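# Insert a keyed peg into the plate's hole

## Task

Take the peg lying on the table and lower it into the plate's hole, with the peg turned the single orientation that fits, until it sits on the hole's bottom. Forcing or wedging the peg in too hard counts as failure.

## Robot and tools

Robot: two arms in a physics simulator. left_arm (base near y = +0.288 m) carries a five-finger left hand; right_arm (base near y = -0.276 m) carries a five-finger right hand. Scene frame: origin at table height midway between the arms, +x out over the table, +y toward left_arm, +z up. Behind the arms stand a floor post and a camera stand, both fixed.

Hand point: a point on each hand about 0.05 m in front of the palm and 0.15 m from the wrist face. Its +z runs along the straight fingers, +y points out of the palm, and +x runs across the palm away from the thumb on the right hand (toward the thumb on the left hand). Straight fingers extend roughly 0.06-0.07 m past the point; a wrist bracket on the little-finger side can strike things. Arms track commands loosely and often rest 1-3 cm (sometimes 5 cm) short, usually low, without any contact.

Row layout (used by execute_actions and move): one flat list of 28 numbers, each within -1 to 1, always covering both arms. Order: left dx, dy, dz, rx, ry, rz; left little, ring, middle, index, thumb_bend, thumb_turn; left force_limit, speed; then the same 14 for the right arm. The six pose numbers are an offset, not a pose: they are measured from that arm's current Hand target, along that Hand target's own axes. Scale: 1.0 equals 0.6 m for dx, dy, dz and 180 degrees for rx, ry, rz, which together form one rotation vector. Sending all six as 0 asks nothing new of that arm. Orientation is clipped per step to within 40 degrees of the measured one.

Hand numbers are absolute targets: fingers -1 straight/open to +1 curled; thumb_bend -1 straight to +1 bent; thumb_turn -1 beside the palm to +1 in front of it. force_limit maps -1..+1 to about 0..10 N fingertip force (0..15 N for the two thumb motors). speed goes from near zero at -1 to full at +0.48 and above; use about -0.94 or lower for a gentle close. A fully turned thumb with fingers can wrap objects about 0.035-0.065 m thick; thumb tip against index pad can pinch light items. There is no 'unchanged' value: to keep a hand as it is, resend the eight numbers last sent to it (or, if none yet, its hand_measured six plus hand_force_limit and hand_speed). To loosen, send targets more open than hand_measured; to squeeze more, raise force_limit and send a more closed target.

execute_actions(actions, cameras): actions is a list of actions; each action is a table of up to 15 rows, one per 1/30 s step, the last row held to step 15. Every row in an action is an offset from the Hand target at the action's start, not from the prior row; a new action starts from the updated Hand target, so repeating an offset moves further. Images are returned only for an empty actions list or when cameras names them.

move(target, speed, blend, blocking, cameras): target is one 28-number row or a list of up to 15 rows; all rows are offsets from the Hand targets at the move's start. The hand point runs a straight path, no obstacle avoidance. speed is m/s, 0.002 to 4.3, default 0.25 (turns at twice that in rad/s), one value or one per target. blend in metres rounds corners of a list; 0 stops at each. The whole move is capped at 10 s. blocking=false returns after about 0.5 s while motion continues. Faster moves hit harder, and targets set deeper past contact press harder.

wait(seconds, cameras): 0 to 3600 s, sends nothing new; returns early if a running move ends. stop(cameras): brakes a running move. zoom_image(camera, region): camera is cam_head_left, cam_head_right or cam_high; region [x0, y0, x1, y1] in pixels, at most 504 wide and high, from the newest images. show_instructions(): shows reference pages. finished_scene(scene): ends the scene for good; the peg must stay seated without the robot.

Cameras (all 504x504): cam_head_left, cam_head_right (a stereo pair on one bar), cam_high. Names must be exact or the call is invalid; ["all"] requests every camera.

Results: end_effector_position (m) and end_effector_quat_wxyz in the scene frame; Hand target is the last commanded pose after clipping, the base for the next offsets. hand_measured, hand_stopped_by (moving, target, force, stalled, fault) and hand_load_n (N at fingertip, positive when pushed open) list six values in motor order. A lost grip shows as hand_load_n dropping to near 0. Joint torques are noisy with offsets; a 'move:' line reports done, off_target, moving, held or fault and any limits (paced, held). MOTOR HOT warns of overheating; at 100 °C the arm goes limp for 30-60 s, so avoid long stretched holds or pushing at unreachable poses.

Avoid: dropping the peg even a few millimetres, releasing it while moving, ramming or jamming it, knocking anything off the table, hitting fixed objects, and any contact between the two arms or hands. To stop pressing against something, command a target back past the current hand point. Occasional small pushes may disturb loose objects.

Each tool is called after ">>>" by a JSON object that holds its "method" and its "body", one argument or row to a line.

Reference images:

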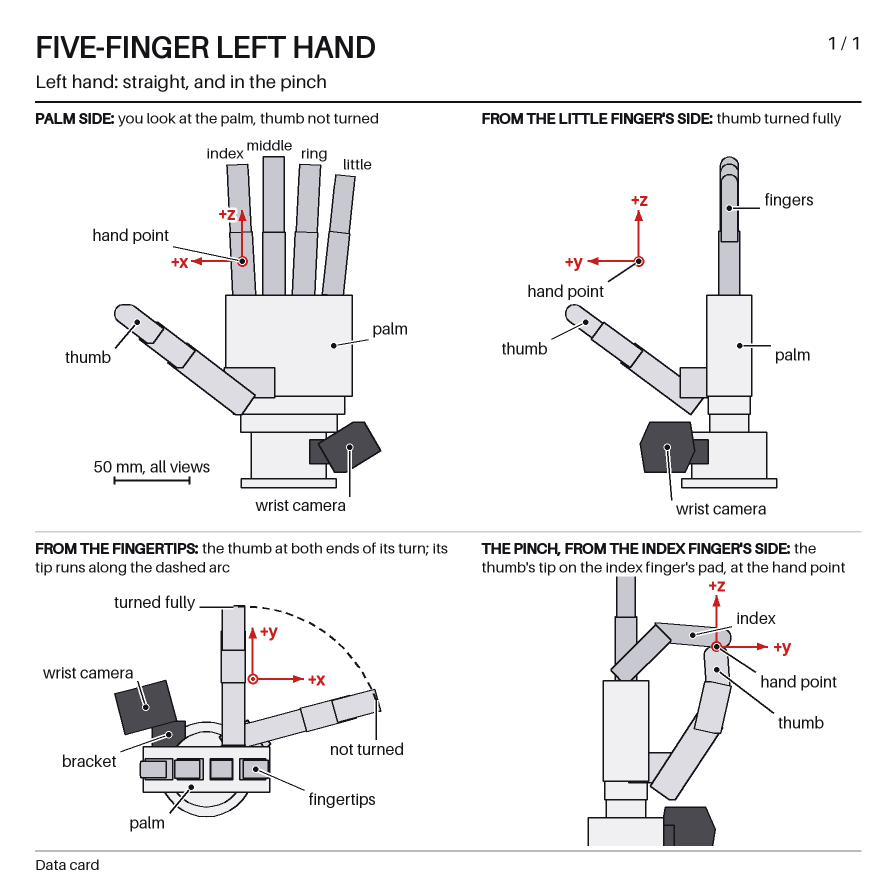

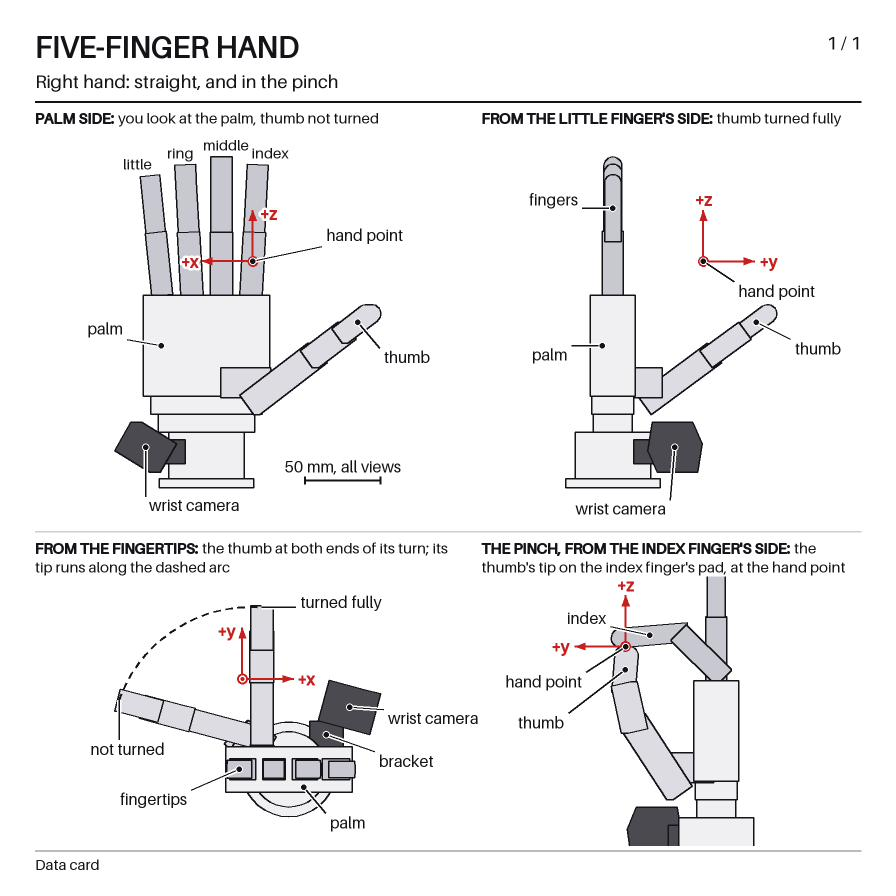

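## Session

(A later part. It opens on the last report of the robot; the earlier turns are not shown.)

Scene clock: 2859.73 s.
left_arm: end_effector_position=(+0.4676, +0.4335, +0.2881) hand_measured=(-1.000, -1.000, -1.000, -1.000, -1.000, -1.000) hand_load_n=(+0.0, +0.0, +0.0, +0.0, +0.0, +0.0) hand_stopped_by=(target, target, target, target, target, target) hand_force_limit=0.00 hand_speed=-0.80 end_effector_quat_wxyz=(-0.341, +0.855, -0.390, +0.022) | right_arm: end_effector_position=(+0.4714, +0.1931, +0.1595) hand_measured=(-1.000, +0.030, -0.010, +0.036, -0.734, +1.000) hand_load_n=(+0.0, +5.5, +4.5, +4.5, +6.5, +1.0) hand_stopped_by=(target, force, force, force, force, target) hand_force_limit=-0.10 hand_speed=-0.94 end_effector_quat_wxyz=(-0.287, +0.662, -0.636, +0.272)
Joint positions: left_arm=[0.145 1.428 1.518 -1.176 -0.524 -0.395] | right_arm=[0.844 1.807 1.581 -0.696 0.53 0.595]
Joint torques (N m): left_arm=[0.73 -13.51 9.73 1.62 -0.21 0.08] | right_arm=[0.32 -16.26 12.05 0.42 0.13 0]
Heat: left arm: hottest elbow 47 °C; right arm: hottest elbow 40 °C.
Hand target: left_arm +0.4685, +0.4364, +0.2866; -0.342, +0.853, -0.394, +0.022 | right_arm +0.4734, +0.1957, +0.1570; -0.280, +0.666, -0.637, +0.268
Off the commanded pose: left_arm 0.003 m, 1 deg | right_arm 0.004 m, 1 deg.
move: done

>>> {"method": "move", "body": {
  "target": [
    [0,0,0,0,0,0,-1,-1,-1,-1,-1,-1,0,-0.8,-0.0054,-0.0125,-0.0087,-0.0083,0.0192,-0.0085,-1,0.3,0.3,0.3,-0.2,1,-0.1,-0.94]
  ],
  "speed": 0.02,
  "cameras": ["all"]
}}

>>> {"method": "zoom_image", "body": {
  "camera": "cam_high",
  "region": [215, 180, 255, 220]
}}

>>> {"method": "zoom_image", "body": {
  "camera": "cam_head_left",
  "region": [200, 200, 250, 250]
}}

Scene clock: 2946.77 s.
left_arm: end_effector_position=(+0.4676, +0.4335, +0.2881) hand_measured=(-1.000, -1.000, -1.000, -1.000, -1.000, -1.000) hand_load_n=(+0.0, -0.5, +0.0, +0.0, +0.0, +0.0) hand_stopped_by=(target, target, target, target, target, target) hand_force_limit=0.00 hand_speed=-0.80 end_effector_quat_wxyz=(-0.341, +0.855, -0.390, +0.022) | right_arm: end_effector_position=(+0.4706, +0.1889, +0.1588) hand_measured=(-1.000, +0.030, -0.010, +0.036, -0.734, +1.000) hand_load_n=(+0.0, +3.0, +4.0, +4.0, +7.0, +2.0) hand_stopped_by=(target, force, force, force, force, target) hand_force_limit=-0.10 hand_speed=-0.94 end_effector_quat_wxyz=(-0.245, +0.669, -0.643, +0.282)
Joint positions: left_arm=[0.145 1.428 1.518 -1.176 -0.524 -0.395] | right_arm=[0.848 1.85 1.669 -0.836 0.56 0.619]
Joint torques (N m): left_arm=[0.73 -13.51 9.72 1.62 -0.21 0.08] | right_arm=[1.2 -16.91 13.63 0.59 0.64 -0.08]
Heat: left arm: hottest elbow 47 °C; right arm: hottest elbow 43 °C.
Hand target: left_arm +0.4685, +0.4364, +0.2866; -0.342, +0.853, -0.394, +0.022 | right_arm +0.4748, +0.1991, +0.1662; -0.248, +0.670, -0.640, +0.284
Off the commanded pose: left_arm 0.003 m, 1 deg | right_arm 0.013 m, 0 deg.
move: off_target (right_arm)

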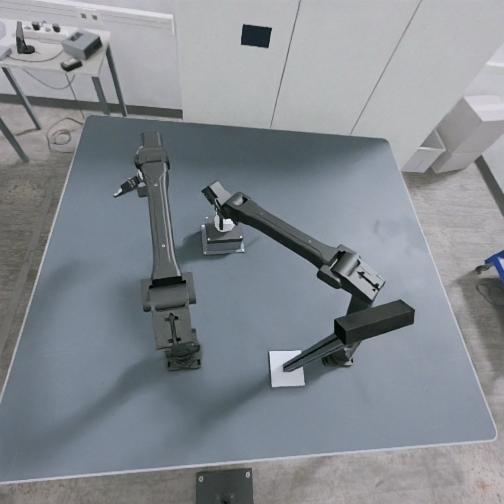

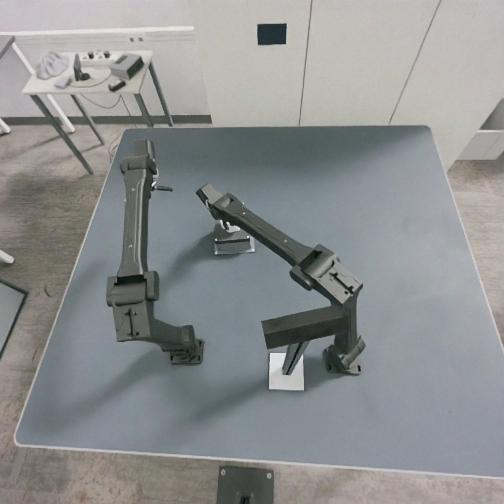

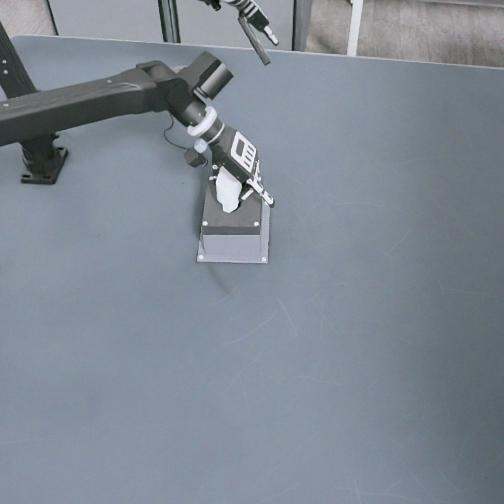

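Scaled by 12.600.

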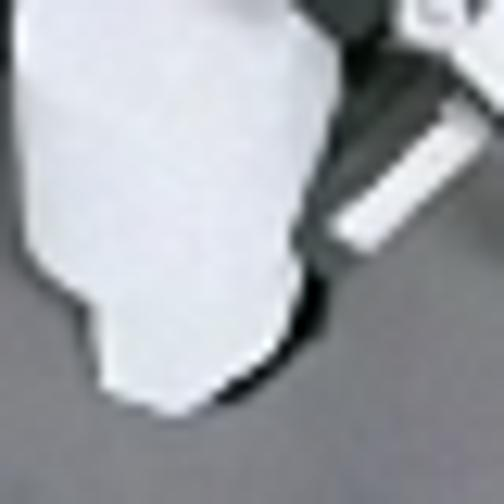

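Scaled by 10.080.

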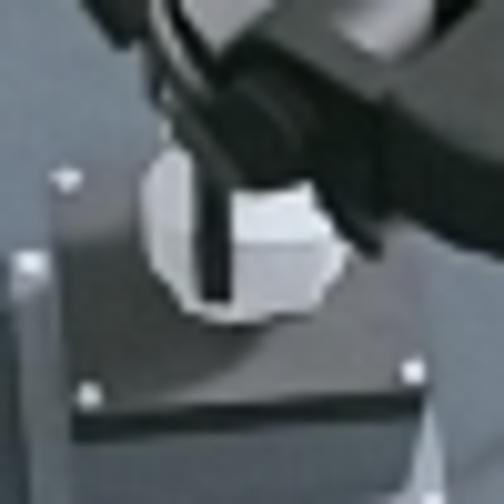

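>>> {"method": "move", "body": {
  "target": [
    [0,0,0,0,0,0,-1,-1,-1,-1,-1,-1,0,-0.8,0.0012,-0.0152,-0.0085,0,0,0,-1,0.3,0.3,0.3,-0.2,1,-0.1,-0.94]
  ],
  "speed": 0.02,
  "cameras": ["all"]
}}

>>> {"method": "zoom_image", "body": {
  "camera": "cam_high",
  "region": [210, 175, 255, 220]
}}

>>> {"method": "zoom_image", "body": {
  "camera": "cam_head_left",
  "region": [200, 200, 250, 250]
}}

Scene clock: 2976.57 s.
left_arm: end_effector_position=(+0.4676, +0.4335, +0.2881) hand_measured=(-1.000, -1.000, -1.000, -1.000, -1.000, -1.000) hand_load_n=(+0.0, -0.5, +0.0, +0.0, +0.0, +0.0) hand_stopped_by=(target, target, target, target, target, target) hand_force_limit=0.00 hand_speed=-0.80 end_effector_quat_wxyz=(-0.341, +0.855, -0.390, +0.022) | right_arm: end_effector_position=(+0.4696, +0.1878, +0.1591) hand_measured=(-1.000, +0.030, -0.010, +0.036, -0.734, +1.000) hand_load_n=(+0.0, +3.5, +3.5, +4.0, +7.0, +2.0) hand_stopped_by=(target, force, force, force, force, target) hand_force_limit=-0.10 hand_speed=-0.94 end_effector_quat_wxyz=(-0.236, +0.672, -0.642, +0.282)
Joint positions: left_arm=[0.145 1.428 1.518 -1.176 -0.524 -0.395] | right_arm=[0.848 1.858 1.687 -0.866 0.56 0.619]
Joint torques (N m): left_arm=[0.73 -13.51 9.73 1.63 -0.21 0.08] | right_arm=[0.85 -17.44 14.38 0.69 0.54 -0.07]
Heat: left arm: hottest elbow 47 °C; right arm: hottest elbow 42 °C.
Hand target: left_arm +0.4685, +0.4364, +0.2866; -0.342, +0.853, -0.394, +0.022 | right_arm +0.4778, +0.1991, +0.1761; -0.248, +0.670, -0.640, +0.284
Off the commanded pose: left_arm 0.003 m, 1 deg | right_arm 0.022 m, 1 deg.
move: off_target (right_arm)

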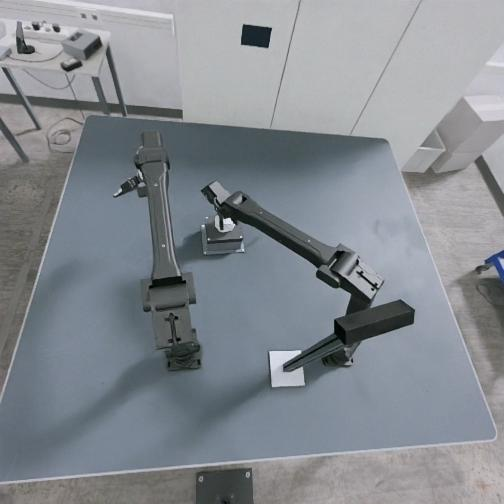

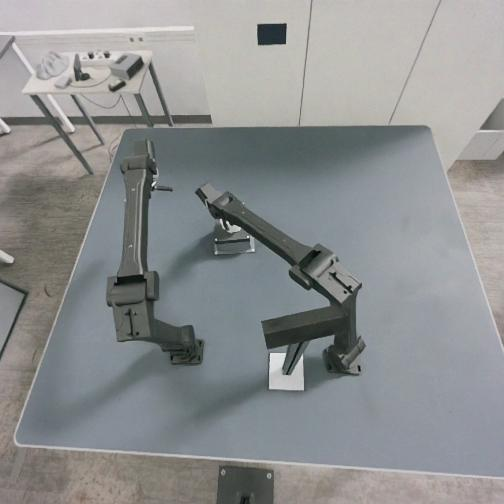

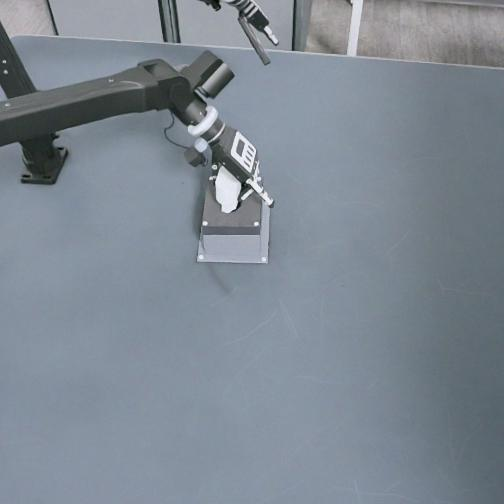

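Scaled by 11.200.

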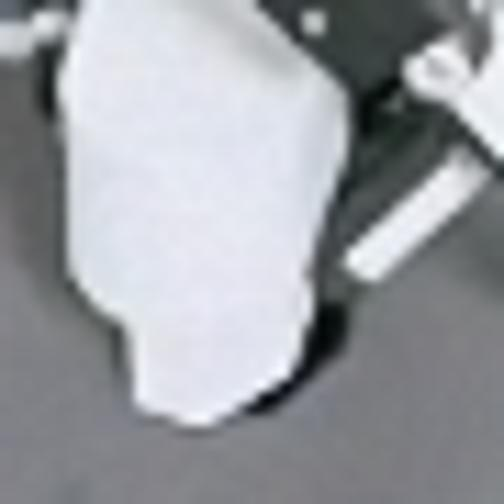

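Scaled by 10.080.

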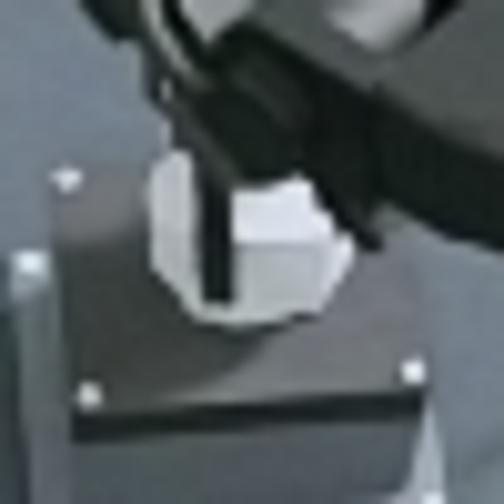

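>>> {"method": "move", "body": {
  "target": [
    [0,0,0,0,0,0,-1,-1,-1,-1,-1,-1,0,-0.8,0.0012,-0.0174,-0.0179,0,0,0,-1,0.3,0.3,0.3,-0.2,1,-0.1,-0.94]
  ],
  "speed": 0.02,
  "cameras": ["all"]
}}

>>> {"method": "zoom_image", "body": {
  "camera": "cam_high",
  "region": [205, 165, 255, 215]
}}

>>> {"method": "zoom_image", "body": {
  "camera": "cam_head_left",
  "region": [195, 195, 245, 245]
}}

Scene clock: 2987.23 s.
left_arm: end_effector_position=(+0.4676, +0.4335, +0.2881) hand_measured=(-1.000, -1.000, -1.000, -1.000, -1.000, -1.000) hand_load_n=(+0.0, +0.0, +0.0, +0.0, +0.0, +0.0) hand_stopped_by=(target, target, target, target, target, target) hand_force_limit=0.00 hand_speed=-0.80 end_effector_quat_wxyz=(-0.341, +0.855, -0.390, +0.022) | right_arm: end_effector_position=(+0.4657, +0.1836, +0.1600) hand_measured=(-1.000, +0.030, -0.010, +0.036, -0.734, +1.000) hand_load_n=(+0.0, +3.5, +4.0, +4.0, +7.0, +2.0) hand_stopped_by=(target, force, force, force, force, target) hand_force_limit=-0.10 hand_speed=-0.94 end_effector_quat_wxyz=(-0.222, +0.678, -0.642, +0.283)
Joint positions: left_arm=[0.145 1.428 1.518 -1.176 -0.524 -0.395] | right_arm=[0.848 1.861 1.704 -0.91 0.56 0.619]
Joint torques (N m): left_arm=[0.73 -13.45 9.72 1.63 -0.21 0.08] | right_arm=[0.67 -18.26 15.51 0.96 0.55 -0.07]
Heat: left arm: hottest elbow 47 °C; right arm: hottest elbow 43 °C.
Hand target: left_arm +0.4685, +0.4364, +0.2866; -0.342, +0.853, -0.394, +0.022 | right_arm +0.4777, +0.1993, +0.1911; -0.248, +0.670, -0.640, +0.284
Off the commanded pose: left_arm 0.003 m, 1 deg | right_arm 0.037 m, 3 deg.
move: off_target (right_arm)

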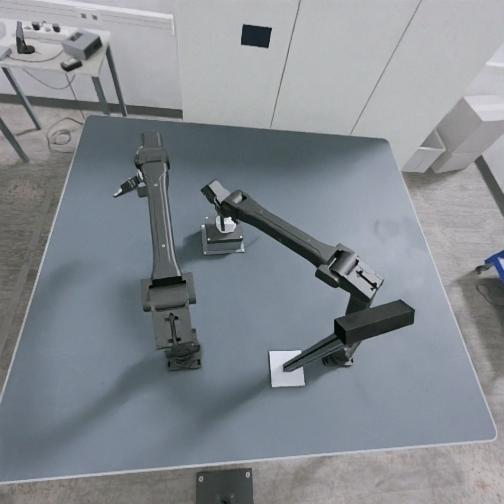

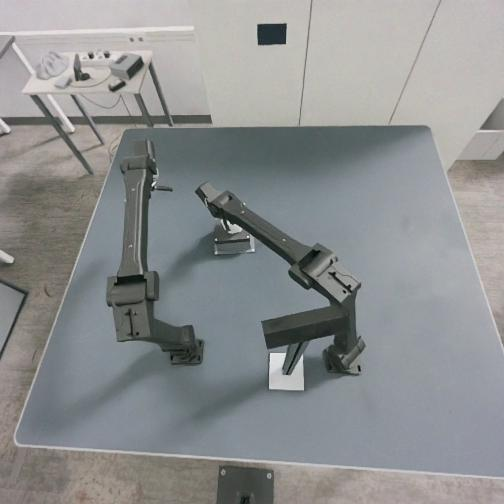

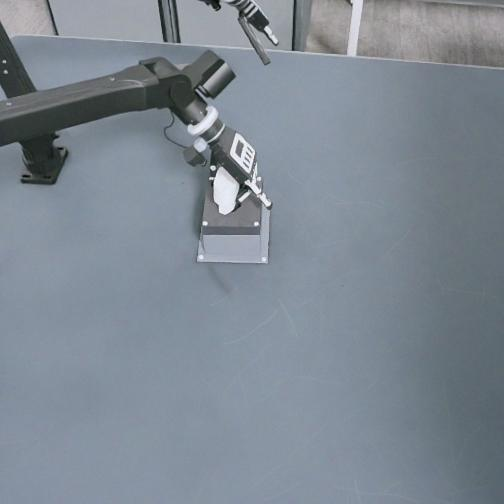

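Scaled by 10.080.

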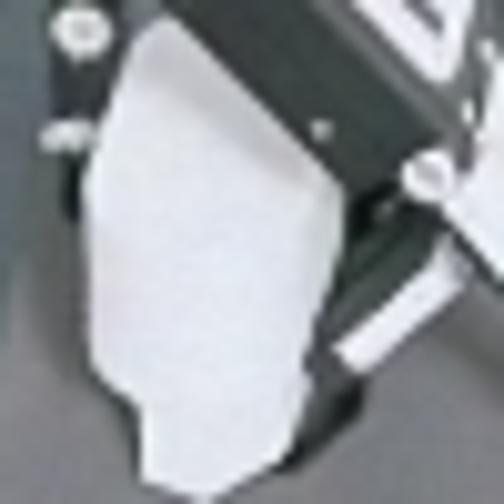

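Scaled by 10.080.

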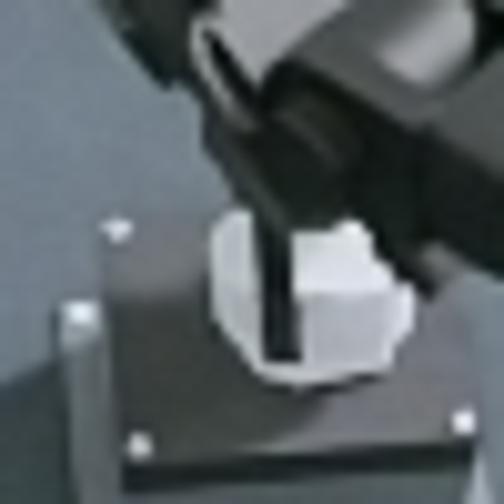

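>>> {"method": "move", "body": {
  "target": [
    [0,0,0,0,0,0,-1,-1,-1,-1,-1,-1,0,-0.8,0.0012,-0.0174,-0.0179,0,0,0,-1,0.3,0.3,0.3,-0.2,1,-0.1,-0.94]
  ],
  "speed": 0.04,
  "cameras": ["all"]
}}

>>> {"method": "zoom_image", "body": {
  "camera": "cam_high",
  "region": [200, 155, 260, 215]
}}

>>> {"method": "zoom_image", "body": {
  "camera": "cam_head_left",
  "region": [195, 195, 245, 245]
}}

Scene clock: 2998.47 s.
left_arm: end_effector_position=(+0.4676, +0.4335, +0.2881) hand_measured=(-1.000, -1.000, -1.000, -1.000, -1.000, -1.000) hand_load_n=(+0.0, +0.0, +0.0, +0.0, +0.0, +0.0) hand_stopped_by=(target, target, target, target, target, target) hand_force_limit=0.00 hand_speed=-0.80 end_effector_quat_wxyz=(-0.341, +0.855, -0.390, +0.022) | right_arm: end_effector_position=(+0.4657, +0.1836, +0.1708) hand_measured=(-1.000, +0.030, -0.010, +0.036, -0.734, +1.000) hand_load_n=(+0.0, +3.5, +3.5, +4.0, +7.0, +1.5) hand_stopped_by=(target, force, force, force, force, target) hand_force_limit=-0.10 hand_speed=-0.94 end_effector_quat_wxyz=(-0.218, +0.679, -0.641, +0.283)
Joint positions: left_arm=[0.145 1.428 1.518 -1.176 -0.524 -0.395] | right_arm=[0.848 1.863 1.737 -0.95 0.56 0.619]
Joint torques (N m): left_arm=[0.73 -13.51 9.72 1.63 -0.21 0.08] | right_arm=[0.85 -18.67 15.8 1.18 0.56 -0.07]
Heat: left arm: hottest elbow 47 °C; right arm: hottest elbow 44 °C.
Hand target: left_arm +0.4685, +0.4364, +0.2866; -0.342, +0.853, -0.394, +0.022 | right_arm +0.4777, +0.1995, +0.2063; -0.248, +0.670, -0.640, +0.284
Off the commanded pose: left_arm 0.003 m, 1 deg | right_arm 0.041 m, 4 deg.
move: off_target (right_arm)

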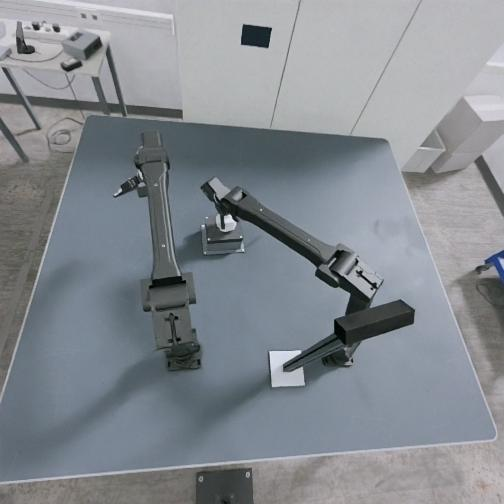

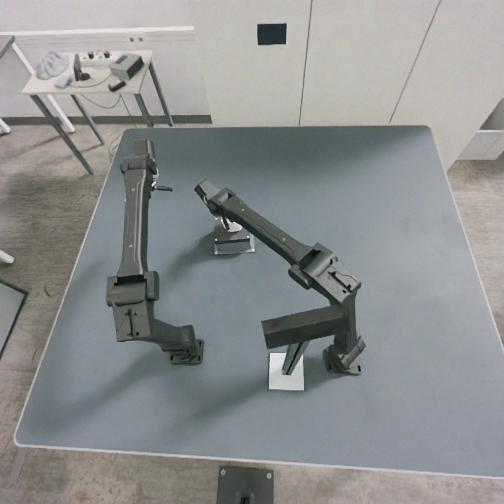

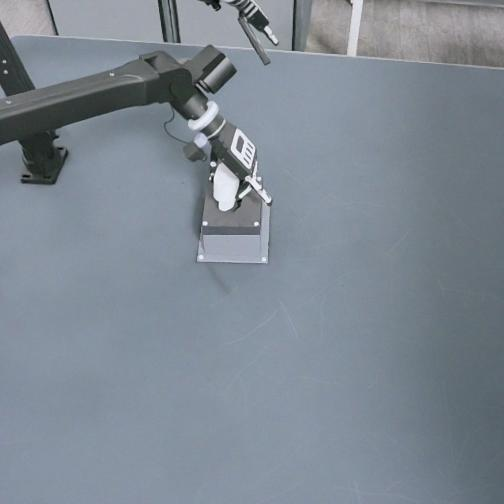

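Scaled by 8.400.

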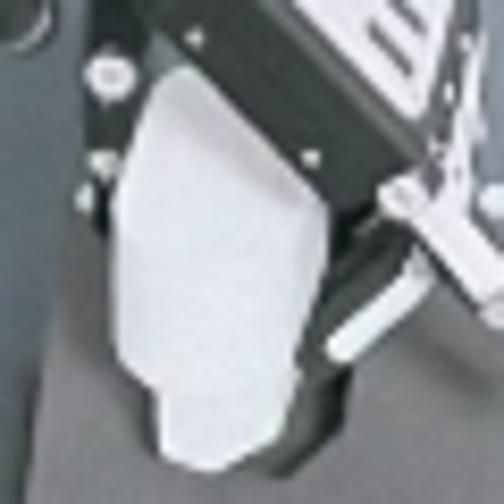

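Scaled by 10.080.

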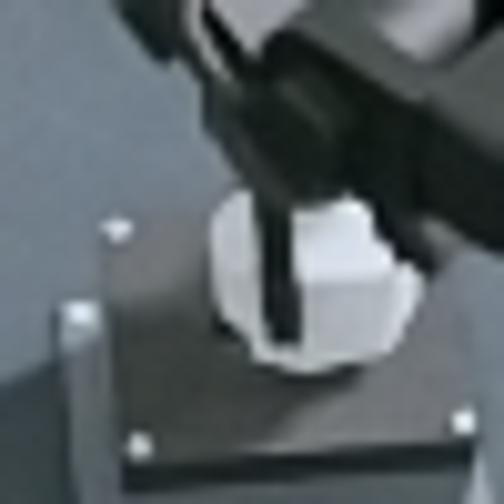

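>>> {"method": "move", "body": {
  "target": [
    [0,0,0,0,0,0,-1,-1,-1,-1,-1,-1,0,-0.8,0.0377,-0.0385,0.0407,0.0135,-0.0079,0.0078,-1,0.3,0.3,0.3,-0.2,1,-0.1,-0.94]
  ],
  "speed": 0.05,
  "cameras": ["all"]
}}

>>> {"method": "zoom_image", "body": {
  "camera": "cam_high",
  "region": [210, 155, 280, 225]
}}

>>> {"method": "zoom_image", "body": {
  "camera": "cam_head_left",
  "region": [195, 190, 250, 245]
}}

Scene clock: 3048.50 s.
left_arm: end_effector_position=(+0.4676, +0.4335, +0.2881) hand_measured=(-1.000, -1.000, -1.000, -1.000, -1.000, -1.000) hand_load_n=(+0.0, +0.0, +0.0, +0.0, +0.0, +0.0) hand_stopped_by=(target, target, target, target, target, target) hand_force_limit=0.00 hand_speed=-0.80 end_effector_quat_wxyz=(-0.341, +0.855, -0.390, +0.022) | right_arm: end_effector_position=(+0.5024, +0.1721, +0.1789) hand_measured=(-1.000, +0.030, -0.010, +0.036, -0.734, +1.000) hand_load_n=(+0.0, +3.5, +3.5, +4.0, +7.0, +1.5) hand_stopped_by=(target, force, force, force, force, target) hand_force_limit=-0.10 hand_speed=-0.94 end_effector_quat_wxyz=(-0.247, +0.668, -0.642, +0.283)
Joint positions: left_arm=[0.145 1.428 1.518 -1.176 -0.524 -0.395] | right_arm=[0.792 1.863 1.737 -0.857 0.531 0.563]
Joint torques (N m): left_arm=[0.73 -13.51 9.73 1.63 -0.21 0.07] | right_arm=[0.44 -19.96 12.07 2.26 0.37 -0.14]
Heat: left arm: hottest elbow 47 °C; right arm: hottest elbow 44 °C.
Hand target: left_arm +0.4685, +0.4364, +0.2866; -0.342, +0.853, -0.394, +0.022 | right_arm +0.5117, +0.1776, +0.2063; -0.274, +0.660, -0.639, +0.286
Off the commanded pose: left_arm 0.003 m, 1 deg | right_arm 0.029 m, 3 deg.
move: off_target (right_arm)

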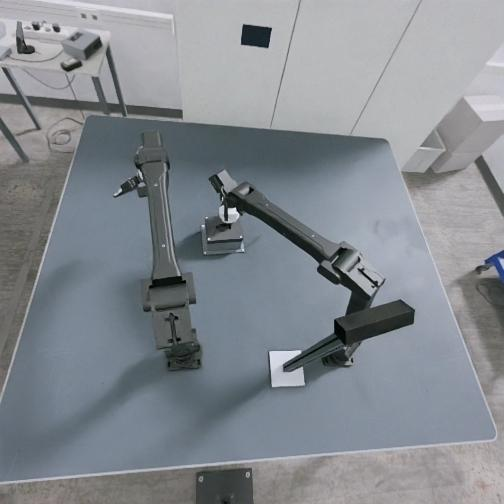

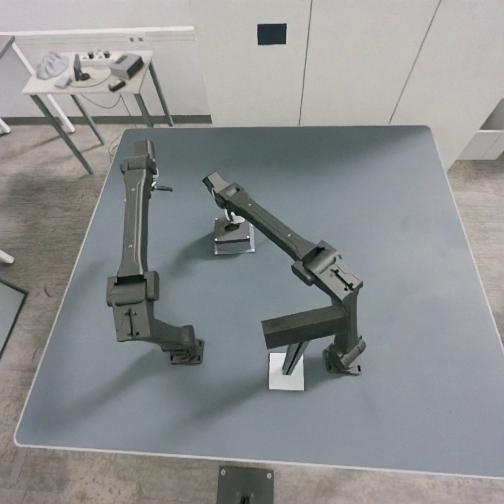

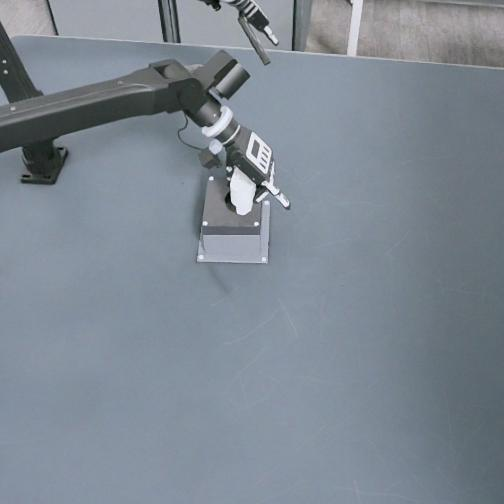

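Scaled by 7.200.

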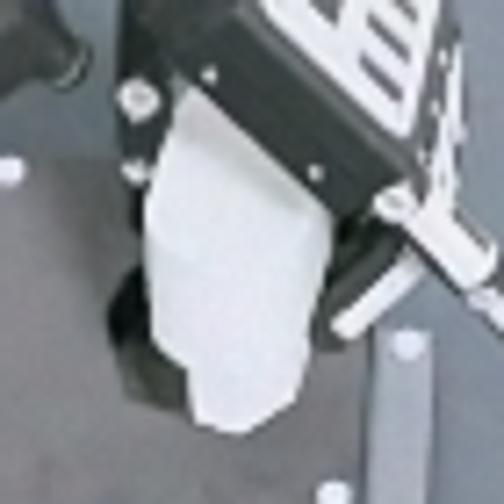

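Scaled by 9.164.

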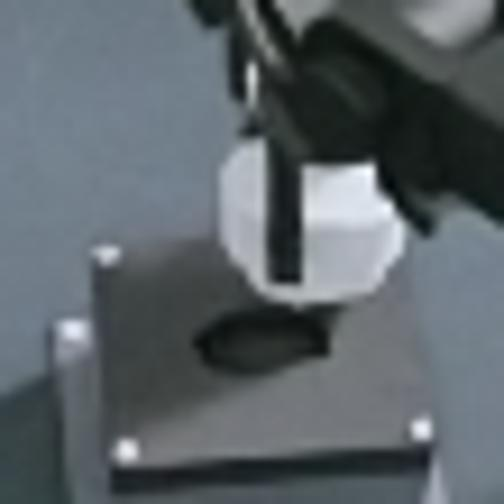

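>>> {"method": "wait", "body": {
  "seconds": 0.1,
  "cameras": ["all"]
}}

Scene clock: 3089.33 s.
left_arm: end_effector_position=(+0.4676, +0.4335, +0.2881) hand_measured=(-1.000, -1.000, -1.000, -1.000, -1.000, -1.000) hand_load_n=(+0.0, +0.0, +0.0, +0.0, +0.0, +0.0) hand_stopped_by=(target, target, target, target, target, target) hand_force_limit=0.00 hand_speed=-0.80 end_effector_quat_wxyz=(-0.341, +0.855, -0.390, +0.022) | right_arm: end_effector_position=(+0.5024, +0.1721, +0.1789) hand_measured=(-1.000, +0.030, -0.010, +0.036, -0.734, +1.000) hand_load_n=(+0.0, +3.5, +3.5, +4.0, +6.5, +1.5) hand_stopped_by=(target, force, force, force, force, target) hand_force_limit=-0.10 hand_speed=-0.94 end_effector_quat_wxyz=(-0.247, +0.668, -0.642, +0.283)
Joint positions: left_arm=[0.145 1.428 1.518 -1.176 -0.524 -0.395] | right_arm=[0.792 1.863 1.737 -0.857 0.531 0.562]
Joint torques (N m): left_arm=[0.73 -13.51 9.72 1.63 -0.21 0.07] | right_arm=[0.21 -19.96 12.07 2.26 0.38 -0.15]
Heat: left arm: hottest elbow 47 °C; right arm: hottest elbow 43 °C.
Hand target: left_arm +0.4685, +0.4364, +0.2866; -0.342, +0.853, -0.394, +0.022 | right_arm +0.5117, +0.1776, +0.2063; -0.274, +0.660, -0.639, +0.286
Off the commanded pose: left_arm 0.003 m, 1 deg | right_arm 0.029 m, 3 deg.
wait: 0.10 s; at rest from the start

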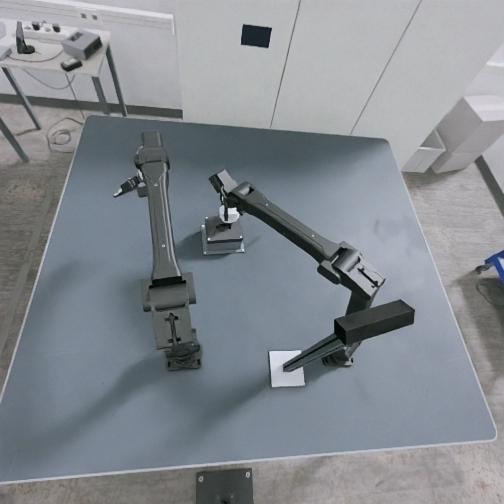

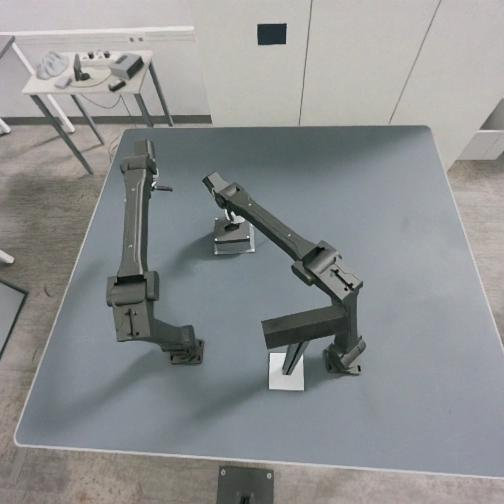

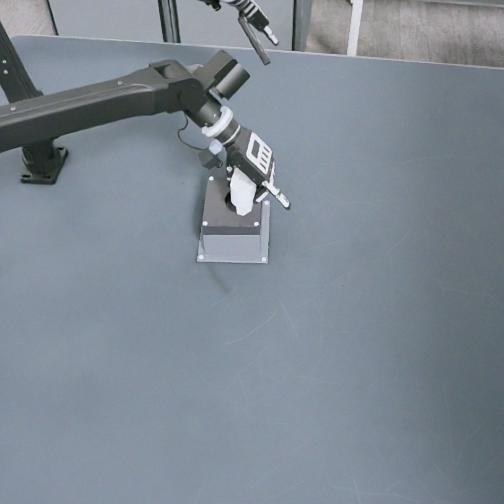

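>>> {"method": "zoom_image", "body": {
  "camera": "cam_high",
  "region": [185, 145, 285, 245]
}}

>>> {"method": "zoom_image", "body": {
  "camera": "cam_head_right",
  "region": [195, 170, 275, 250]
}}

>>> {"method": "zoom_image", "body": {
  "camera": "cam_head_left",
  "region": [190, 170, 270, 250]
}}

Scaled by 5.040.

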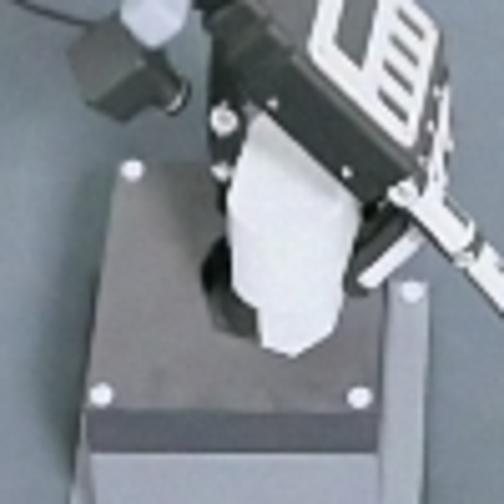

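Scaled by 6.300.

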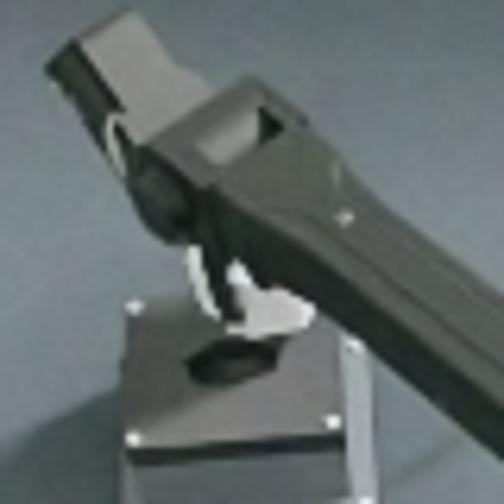

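Scaled by 6.300.

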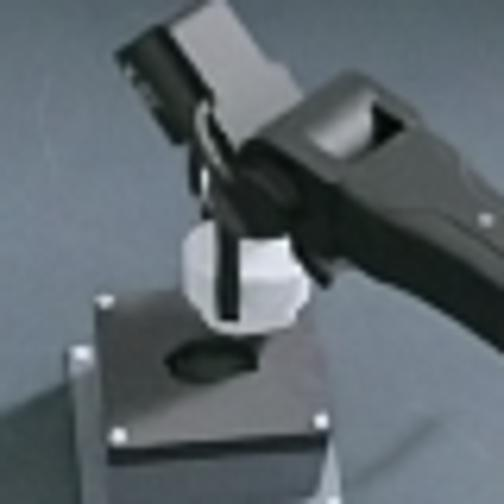

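>>> {"method": "move", "body": {
  "target": [0,0,0,0,0,0,-1,-1,-1,-1,-1,-1,0,-0.8,0.0014,0.0213,0.0216,0,0,0,-1,0.3,0.3,0.3,-0.2,1,-0.1,-0.94],
  "speed": 0.03
}}

Scene clock: 3119.43 s.
left_arm: end_effector_position=(+0.4676, +0.4335, +0.2881) hand_measured=(-1.000, -1.000, -1.000, -1.000, -1.000, -1.000) hand_load_n=(+0.0, +0.0, +0.0, +0.0, +0.0, +0.0) hand_stopped_by=(target, target, target, target, target, target) hand_force_limit=0.00 hand_speed=-0.80 end_effector_quat_wxyz=(-0.341, +0.855, -0.390, +0.022) | right_arm: end_effector_position=(+0.5064, +0.1764, +0.1757) hand_measured=(-1.000, +0.030, -0.010, +0.036, -0.734, +1.000) hand_load_n=(+0.0, +3.0, +3.5, +4.0, +7.0, +1.5) hand_stopped_by=(target, force, force, force, force, target) hand_force_limit=-0.10 hand_speed=-0.94 end_effector_quat_wxyz=(-0.260, +0.664, -0.641, +0.283)
Joint positions: left_arm=[0.145 1.428 1.518 -1.176 -0.524 -0.395] | right_arm=[0.792 1.863 1.719 -0.812 0.53 0.56]
Joint torques (N m): left_arm=[0.67 -13.45 9.72 1.62 -0.21 0.07] | right_arm=[-0.03 -19.55 10.11 2.32 0.37 -0.14]
Heat: left arm: hottest elbow 47 °C; right arm: hottest elbow 42 °C.
Hand target: left_arm +0.4685, +0.4364, +0.2866; -0.342, +0.853, -0.394, +0.022 | right_arm +0.5124, +0.1762, +0.1881; -0.274, +0.660, -0.639, +0.286
Off the commanded pose: left_arm 0.003 m, 1 deg | right_arm 0.014 m, 2 deg.
move: off_target (right_arm)

>>> {"method": "move", "body": {
  "target": [0,0,0,0,0,0,-1,-1,-1,-1,-1,-1,0,-0.8,-0.0005,0.0133,0.015,0,0,0,-1,0.3,0.3,0.3,-0.2,1,-0.1,-0.94],
  "speed": 0.02,
  "cameras": ["all"]
}}

>>> {"method": "zoom_image", "body": {
  "camera": "cam_high",
  "region": [185, 145, 285, 245]
}}

Scene clock: 3133.27 s.
left_arm: end_effector_position=(+0.4676, +0.4335, +0.2881) hand_measured=(-1.000, -1.000, -1.000, -1.000, -1.000, -1.000) hand_load_n=(+0.0, +0.0, +0.0, -0.5, +0.0, +0.0) hand_stopped_by=(target, target, target, target, target, target) hand_force_limit=0.00 hand_speed=-0.80 end_effector_quat_wxyz=(-0.341, +0.855, -0.390, +0.022) | right_arm: end_effector_position=(+0.5067, +0.1768, +0.1686) hand_measured=(-1.000, +0.030, -0.010, +0.036, -0.734, +1.000) hand_load_n=(+0.0, +3.5, +3.5, +4.0, +7.0, +1.5) hand_stopped_by=(target, force, force, force, force, target) hand_force_limit=-0.10 hand_speed=-0.94 end_effector_quat_wxyz=(-0.263, +0.663, -0.641, +0.283)
Joint positions: left_arm=[0.145 1.428 1.518 -1.176 -0.524 -0.395] | right_arm=[0.792 1.863 1.698 -0.783 0.529 0.559]
Joint torques (N m): left_arm=[0.73 -13.45 9.72 1.63 -0.21 0.08] | right_arm=[-0.15 -18.96 10.03 2.22 0.36 -0.14]
Heat: left arm: hottest elbow 47 °C; right arm: hottest elbow 42 °C.
Hand target: left_arm +0.4685, +0.4364, +0.2866; -0.342, +0.853, -0.394, +0.022 | right_arm +0.5134, +0.1762, +0.1760; -0.274, +0.660, -0.639, +0.286
Off the commanded pose: left_arm 0.003 m, 1 deg | right_arm 0.010 m, 1 deg.
move: done

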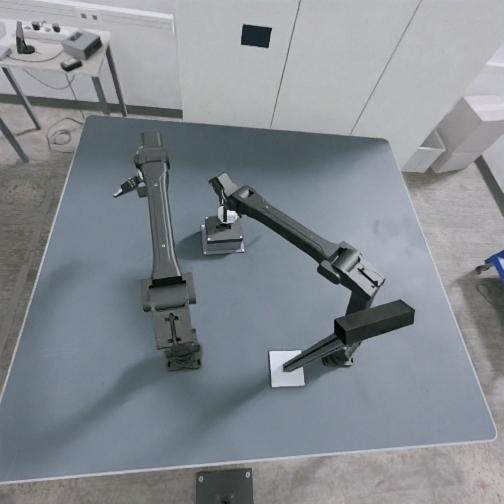

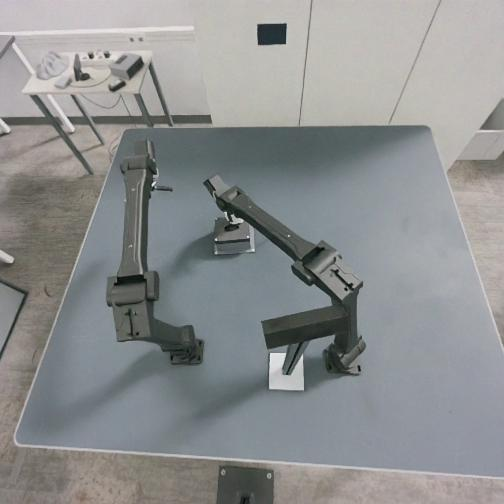

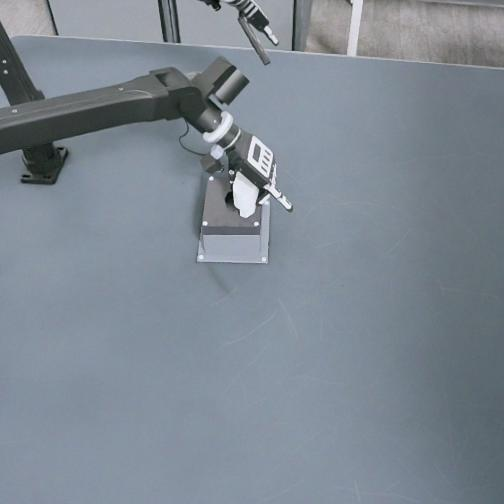

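Scaled by 5.040.

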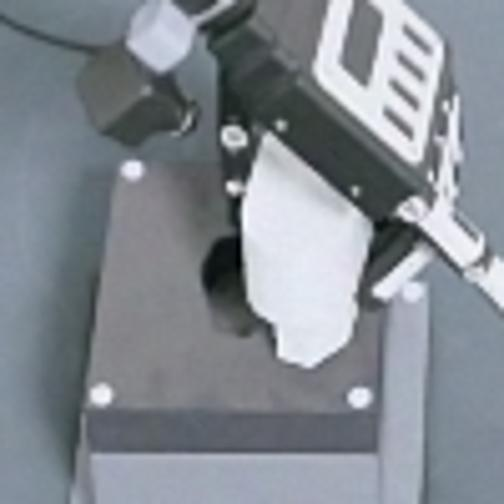

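>>> {"method": "move", "body": {
  "target": [0,0,0,0,0,0,-1,-1,-1,-1,-1,-1,0,-0.8,-0.0004,0.0073,0.0068,0,0,0,-1,0.3,0.3,0.3,-0.2,1,-0.1,-0.94],
  "speed": 0.02
}}

Scene clock: 3141.37 s.
left_arm: end_effector_position=(+0.4676, +0.4335, +0.2881) hand_measured=(-1.000, -1.000, -1.000, -1.000, -1.000, -1.000) hand_load_n=(+0.0, -0.5, +0.0, +0.0, +0.0, +0.0) hand_stopped_by=(target, target, target, target, target, target) hand_force_limit=0.00 hand_speed=-0.80 end_effector_quat_wxyz=(-0.341, +0.855, -0.390, +0.022) | right_arm: end_effector_position=(+0.5068, +0.1769, +0.1643) hand_measured=(-1.000, +0.030, -0.010, +0.036, -0.734, +1.000) hand_load_n=(+0.0, +3.5, +3.5, +3.5, +7.0, +1.5) hand_stopped_by=(target, force, force, force, force, target) hand_force_limit=-0.10 hand_speed=-0.94 end_effector_quat_wxyz=(-0.264, +0.663, -0.641, +0.283)
Joint positions: left_arm=[0.145 1.428 1.518 -1.176 -0.524 -0.395] | right_arm=[0.792 1.863 1.687 -0.768 0.529 0.558]
Joint torques (N m): left_arm=[0.67 -13.51 9.72 1.63 -0.21 0.07] | right_arm=[-0.44 -18.73 9.96 2.36 0.36 -0.15]
Heat: left arm: hottest elbow 47 °C; right arm: hottest elbow 41 °C.
Hand target: left_arm +0.4685, +0.4364, +0.2866; -0.342, +0.853, -0.394, +0.022 | right_arm +0.5134, +0.1763, +0.1699; -0.274, +0.660, -0.639, +0.286
Off the commanded pose: left_arm 0.003 m, 1 deg | right_arm 0.009 m, 1 deg.
move: done

>>> {"method": "move", "body": {
  "target": [0,0,0,0,0,0,-1,-1,-1,-1,-1,-1,0,-0.8,-0.0003,0.0048,0.0046,0,0,0,-1,0.3,0.3,0.3,-0.2,1,-0.1,-0.94],
  "speed": 0.02,
  "cameras": ["all"]
}}

>>> {"method": "zoom_image", "body": {
  "camera": "cam_high",
  "region": [185, 145, 285, 245]
}}

>>> {"method": "zoom_image", "body": {
  "camera": "cam_head_right",
  "region": [195, 170, 275, 250]
}}

>>> {"method": "zoom_image", "body": {
  "camera": "cam_head_left",
  "region": [190, 170, 270, 250]
}}

Scene clock: 3149.37 s.
left_arm: end_effector_position=(+0.4676, +0.4335, +0.2881) hand_measured=(-1.000, -1.000, -1.000, -1.000, -1.000, -1.000) hand_load_n=(+0.0, +0.0, +0.0, +0.0, +0.0, +0.0) hand_stopped_by=(target, target, target, target, target, target) hand_force_limit=0.00 hand_speed=-0.80 end_effector_quat_wxyz=(-0.341, +0.855, -0.390, +0.022) | right_arm: end_effector_position=(+0.5077, +0.1777, +0.1637) hand_measured=(-1.000, +0.030, -0.010, +0.036, -0.734, +1.000) hand_load_n=(+0.0, +3.5, +3.5, +3.5, +7.0, +1.5) hand_stopped_by=(target, force, force, force, force, target) hand_force_limit=-0.10 hand_speed=-0.94 end_effector_quat_wxyz=(-0.267, +0.662, -0.641, +0.284)
Joint positions: left_arm=[0.145 1.428 1.518 -1.176 -0.524 -0.395] | right_arm=[0.792 1.863 1.683 -0.758 0.529 0.558]
Joint torques (N m): left_arm=[0.67 -13.51 9.73 1.63 -0.21 0.08] | right_arm=[-0.15 -18.61 9.58 2.4 0.36 -0.13]
Heat: left arm: hottest elbow 47 °C; right arm: hottest elbow 41 °C.
Hand target: left_arm +0.4685, +0.4364, +0.2866; -0.342, +0.853, -0.394, +0.022 | right_arm +0.5134, +0.1764, +0.1660; -0.274, +0.660, -0.639, +0.286
Off the commanded pose: left_arm 0.003 m, 1 deg | right_arm 0.006 m, 1 deg.
move: done

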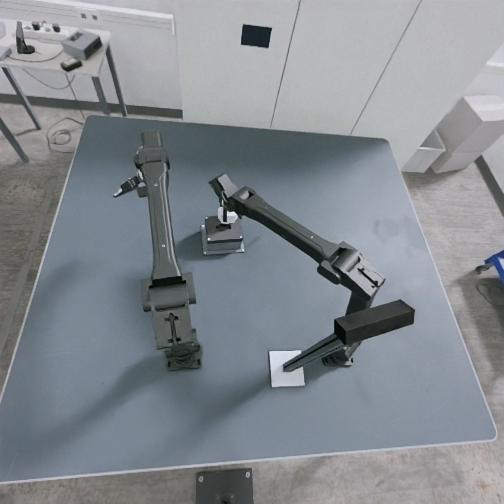

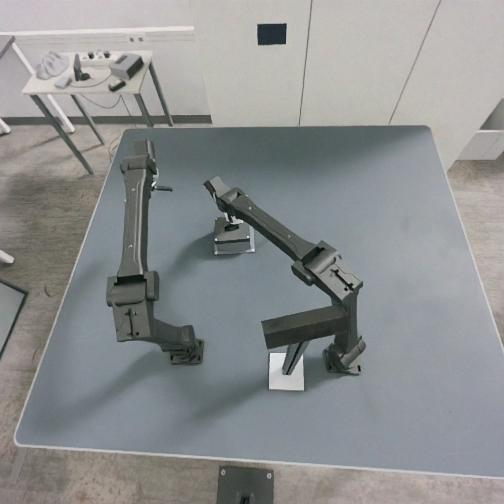

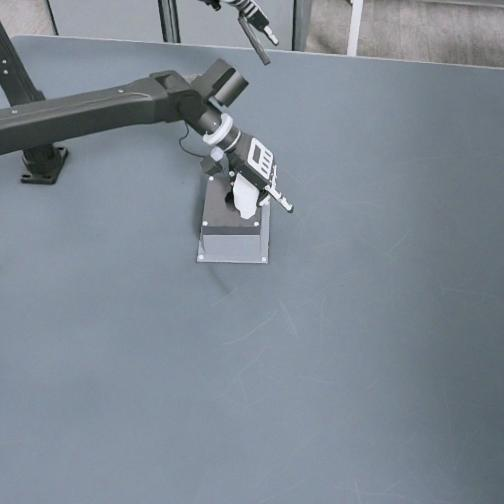

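Scaled by 5.040.

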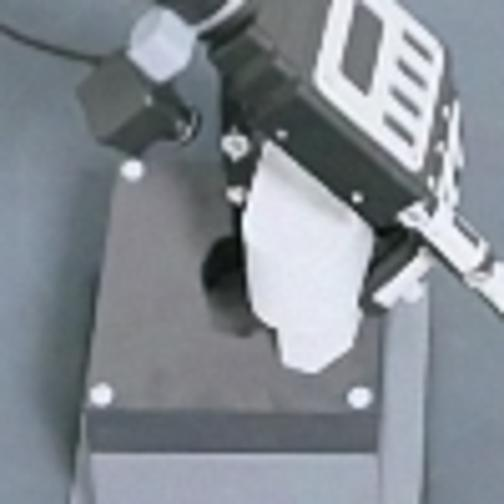

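Scaled by 6.300.

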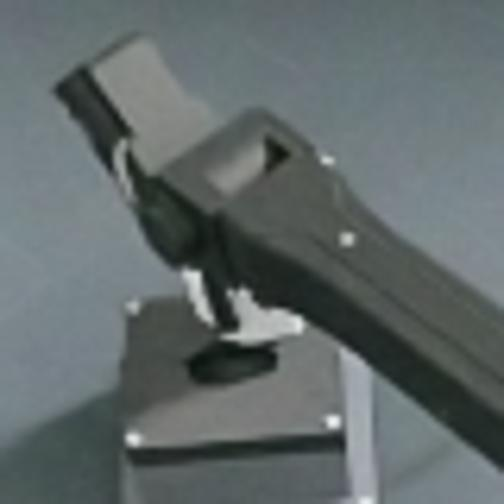

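Scaled by 6.300.

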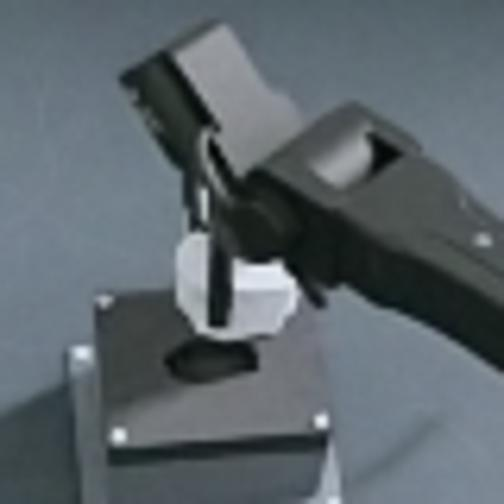

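>>> {"method": "move", "body": {
  "target": [0,0,0,0,0,0,-1,-1,-1,-1,-1,-1,0,-0.8,-0.0003,0.0048,0.0046,0,0,0,-1,0.3,0.3,0.3,-0.2,1,-0.1,-0.94],
  "speed": 0.02
}}

Scene clock: 3155.03 s.
left_arm: end_effector_position=(+0.4676, +0.4335, +0.2881) hand_measured=(-1.000, -1.000, -1.000, -1.000, -1.000, -1.000) hand_load_n=(+0.0, +0.0, +0.0, -0.5, +0.0, +0.0) hand_stopped_by=(target, target, target, target, target, target) hand_force_limit=0.00 hand_speed=-0.80 end_effector_quat_wxyz=(-0.341, +0.855, -0.390, +0.022) | right_arm: end_effector_position=(+0.5084, +0.1783, +0.1631) hand_measured=(-1.000, +0.030, -0.010, +0.036, -0.734, +1.000) hand_load_n=(+0.0, +3.5, +3.5, +3.5, +7.0, +1.0) hand_stopped_by=(target, force, force, force, force, target) hand_force_limit=-0.10 hand_speed=-0.94 end_effector_quat_wxyz=(-0.269, +0.661, -0.640, +0.284)
Joint positions: left_arm=[0.145 1.428 1.518 -1.176 -0.524 -0.395] | right_arm=[0.792 1.863 1.679 -0.749 0.529 0.555]
Joint torques (N m): left_arm=[0.73 -13.45 9.73 1.62 -0.21 0.08] | right_arm=[-0.26 -18.43 9.31 2.3 0.36 -0.13]
Heat: left arm: hottest elbow 47 °C; right arm: hottest elbow 42 °C.
Hand target: left_arm +0.4685, +0.4364, +0.2866; -0.342, +0.853, -0.394, +0.022 | right_arm +0.5134, +0.1764, +0.1621; -0.274, +0.660, -0.639, +0.286
Off the commanded pose: left_arm 0.003 m, 1 deg | right_arm 0.005 m, 1 deg.
move: done


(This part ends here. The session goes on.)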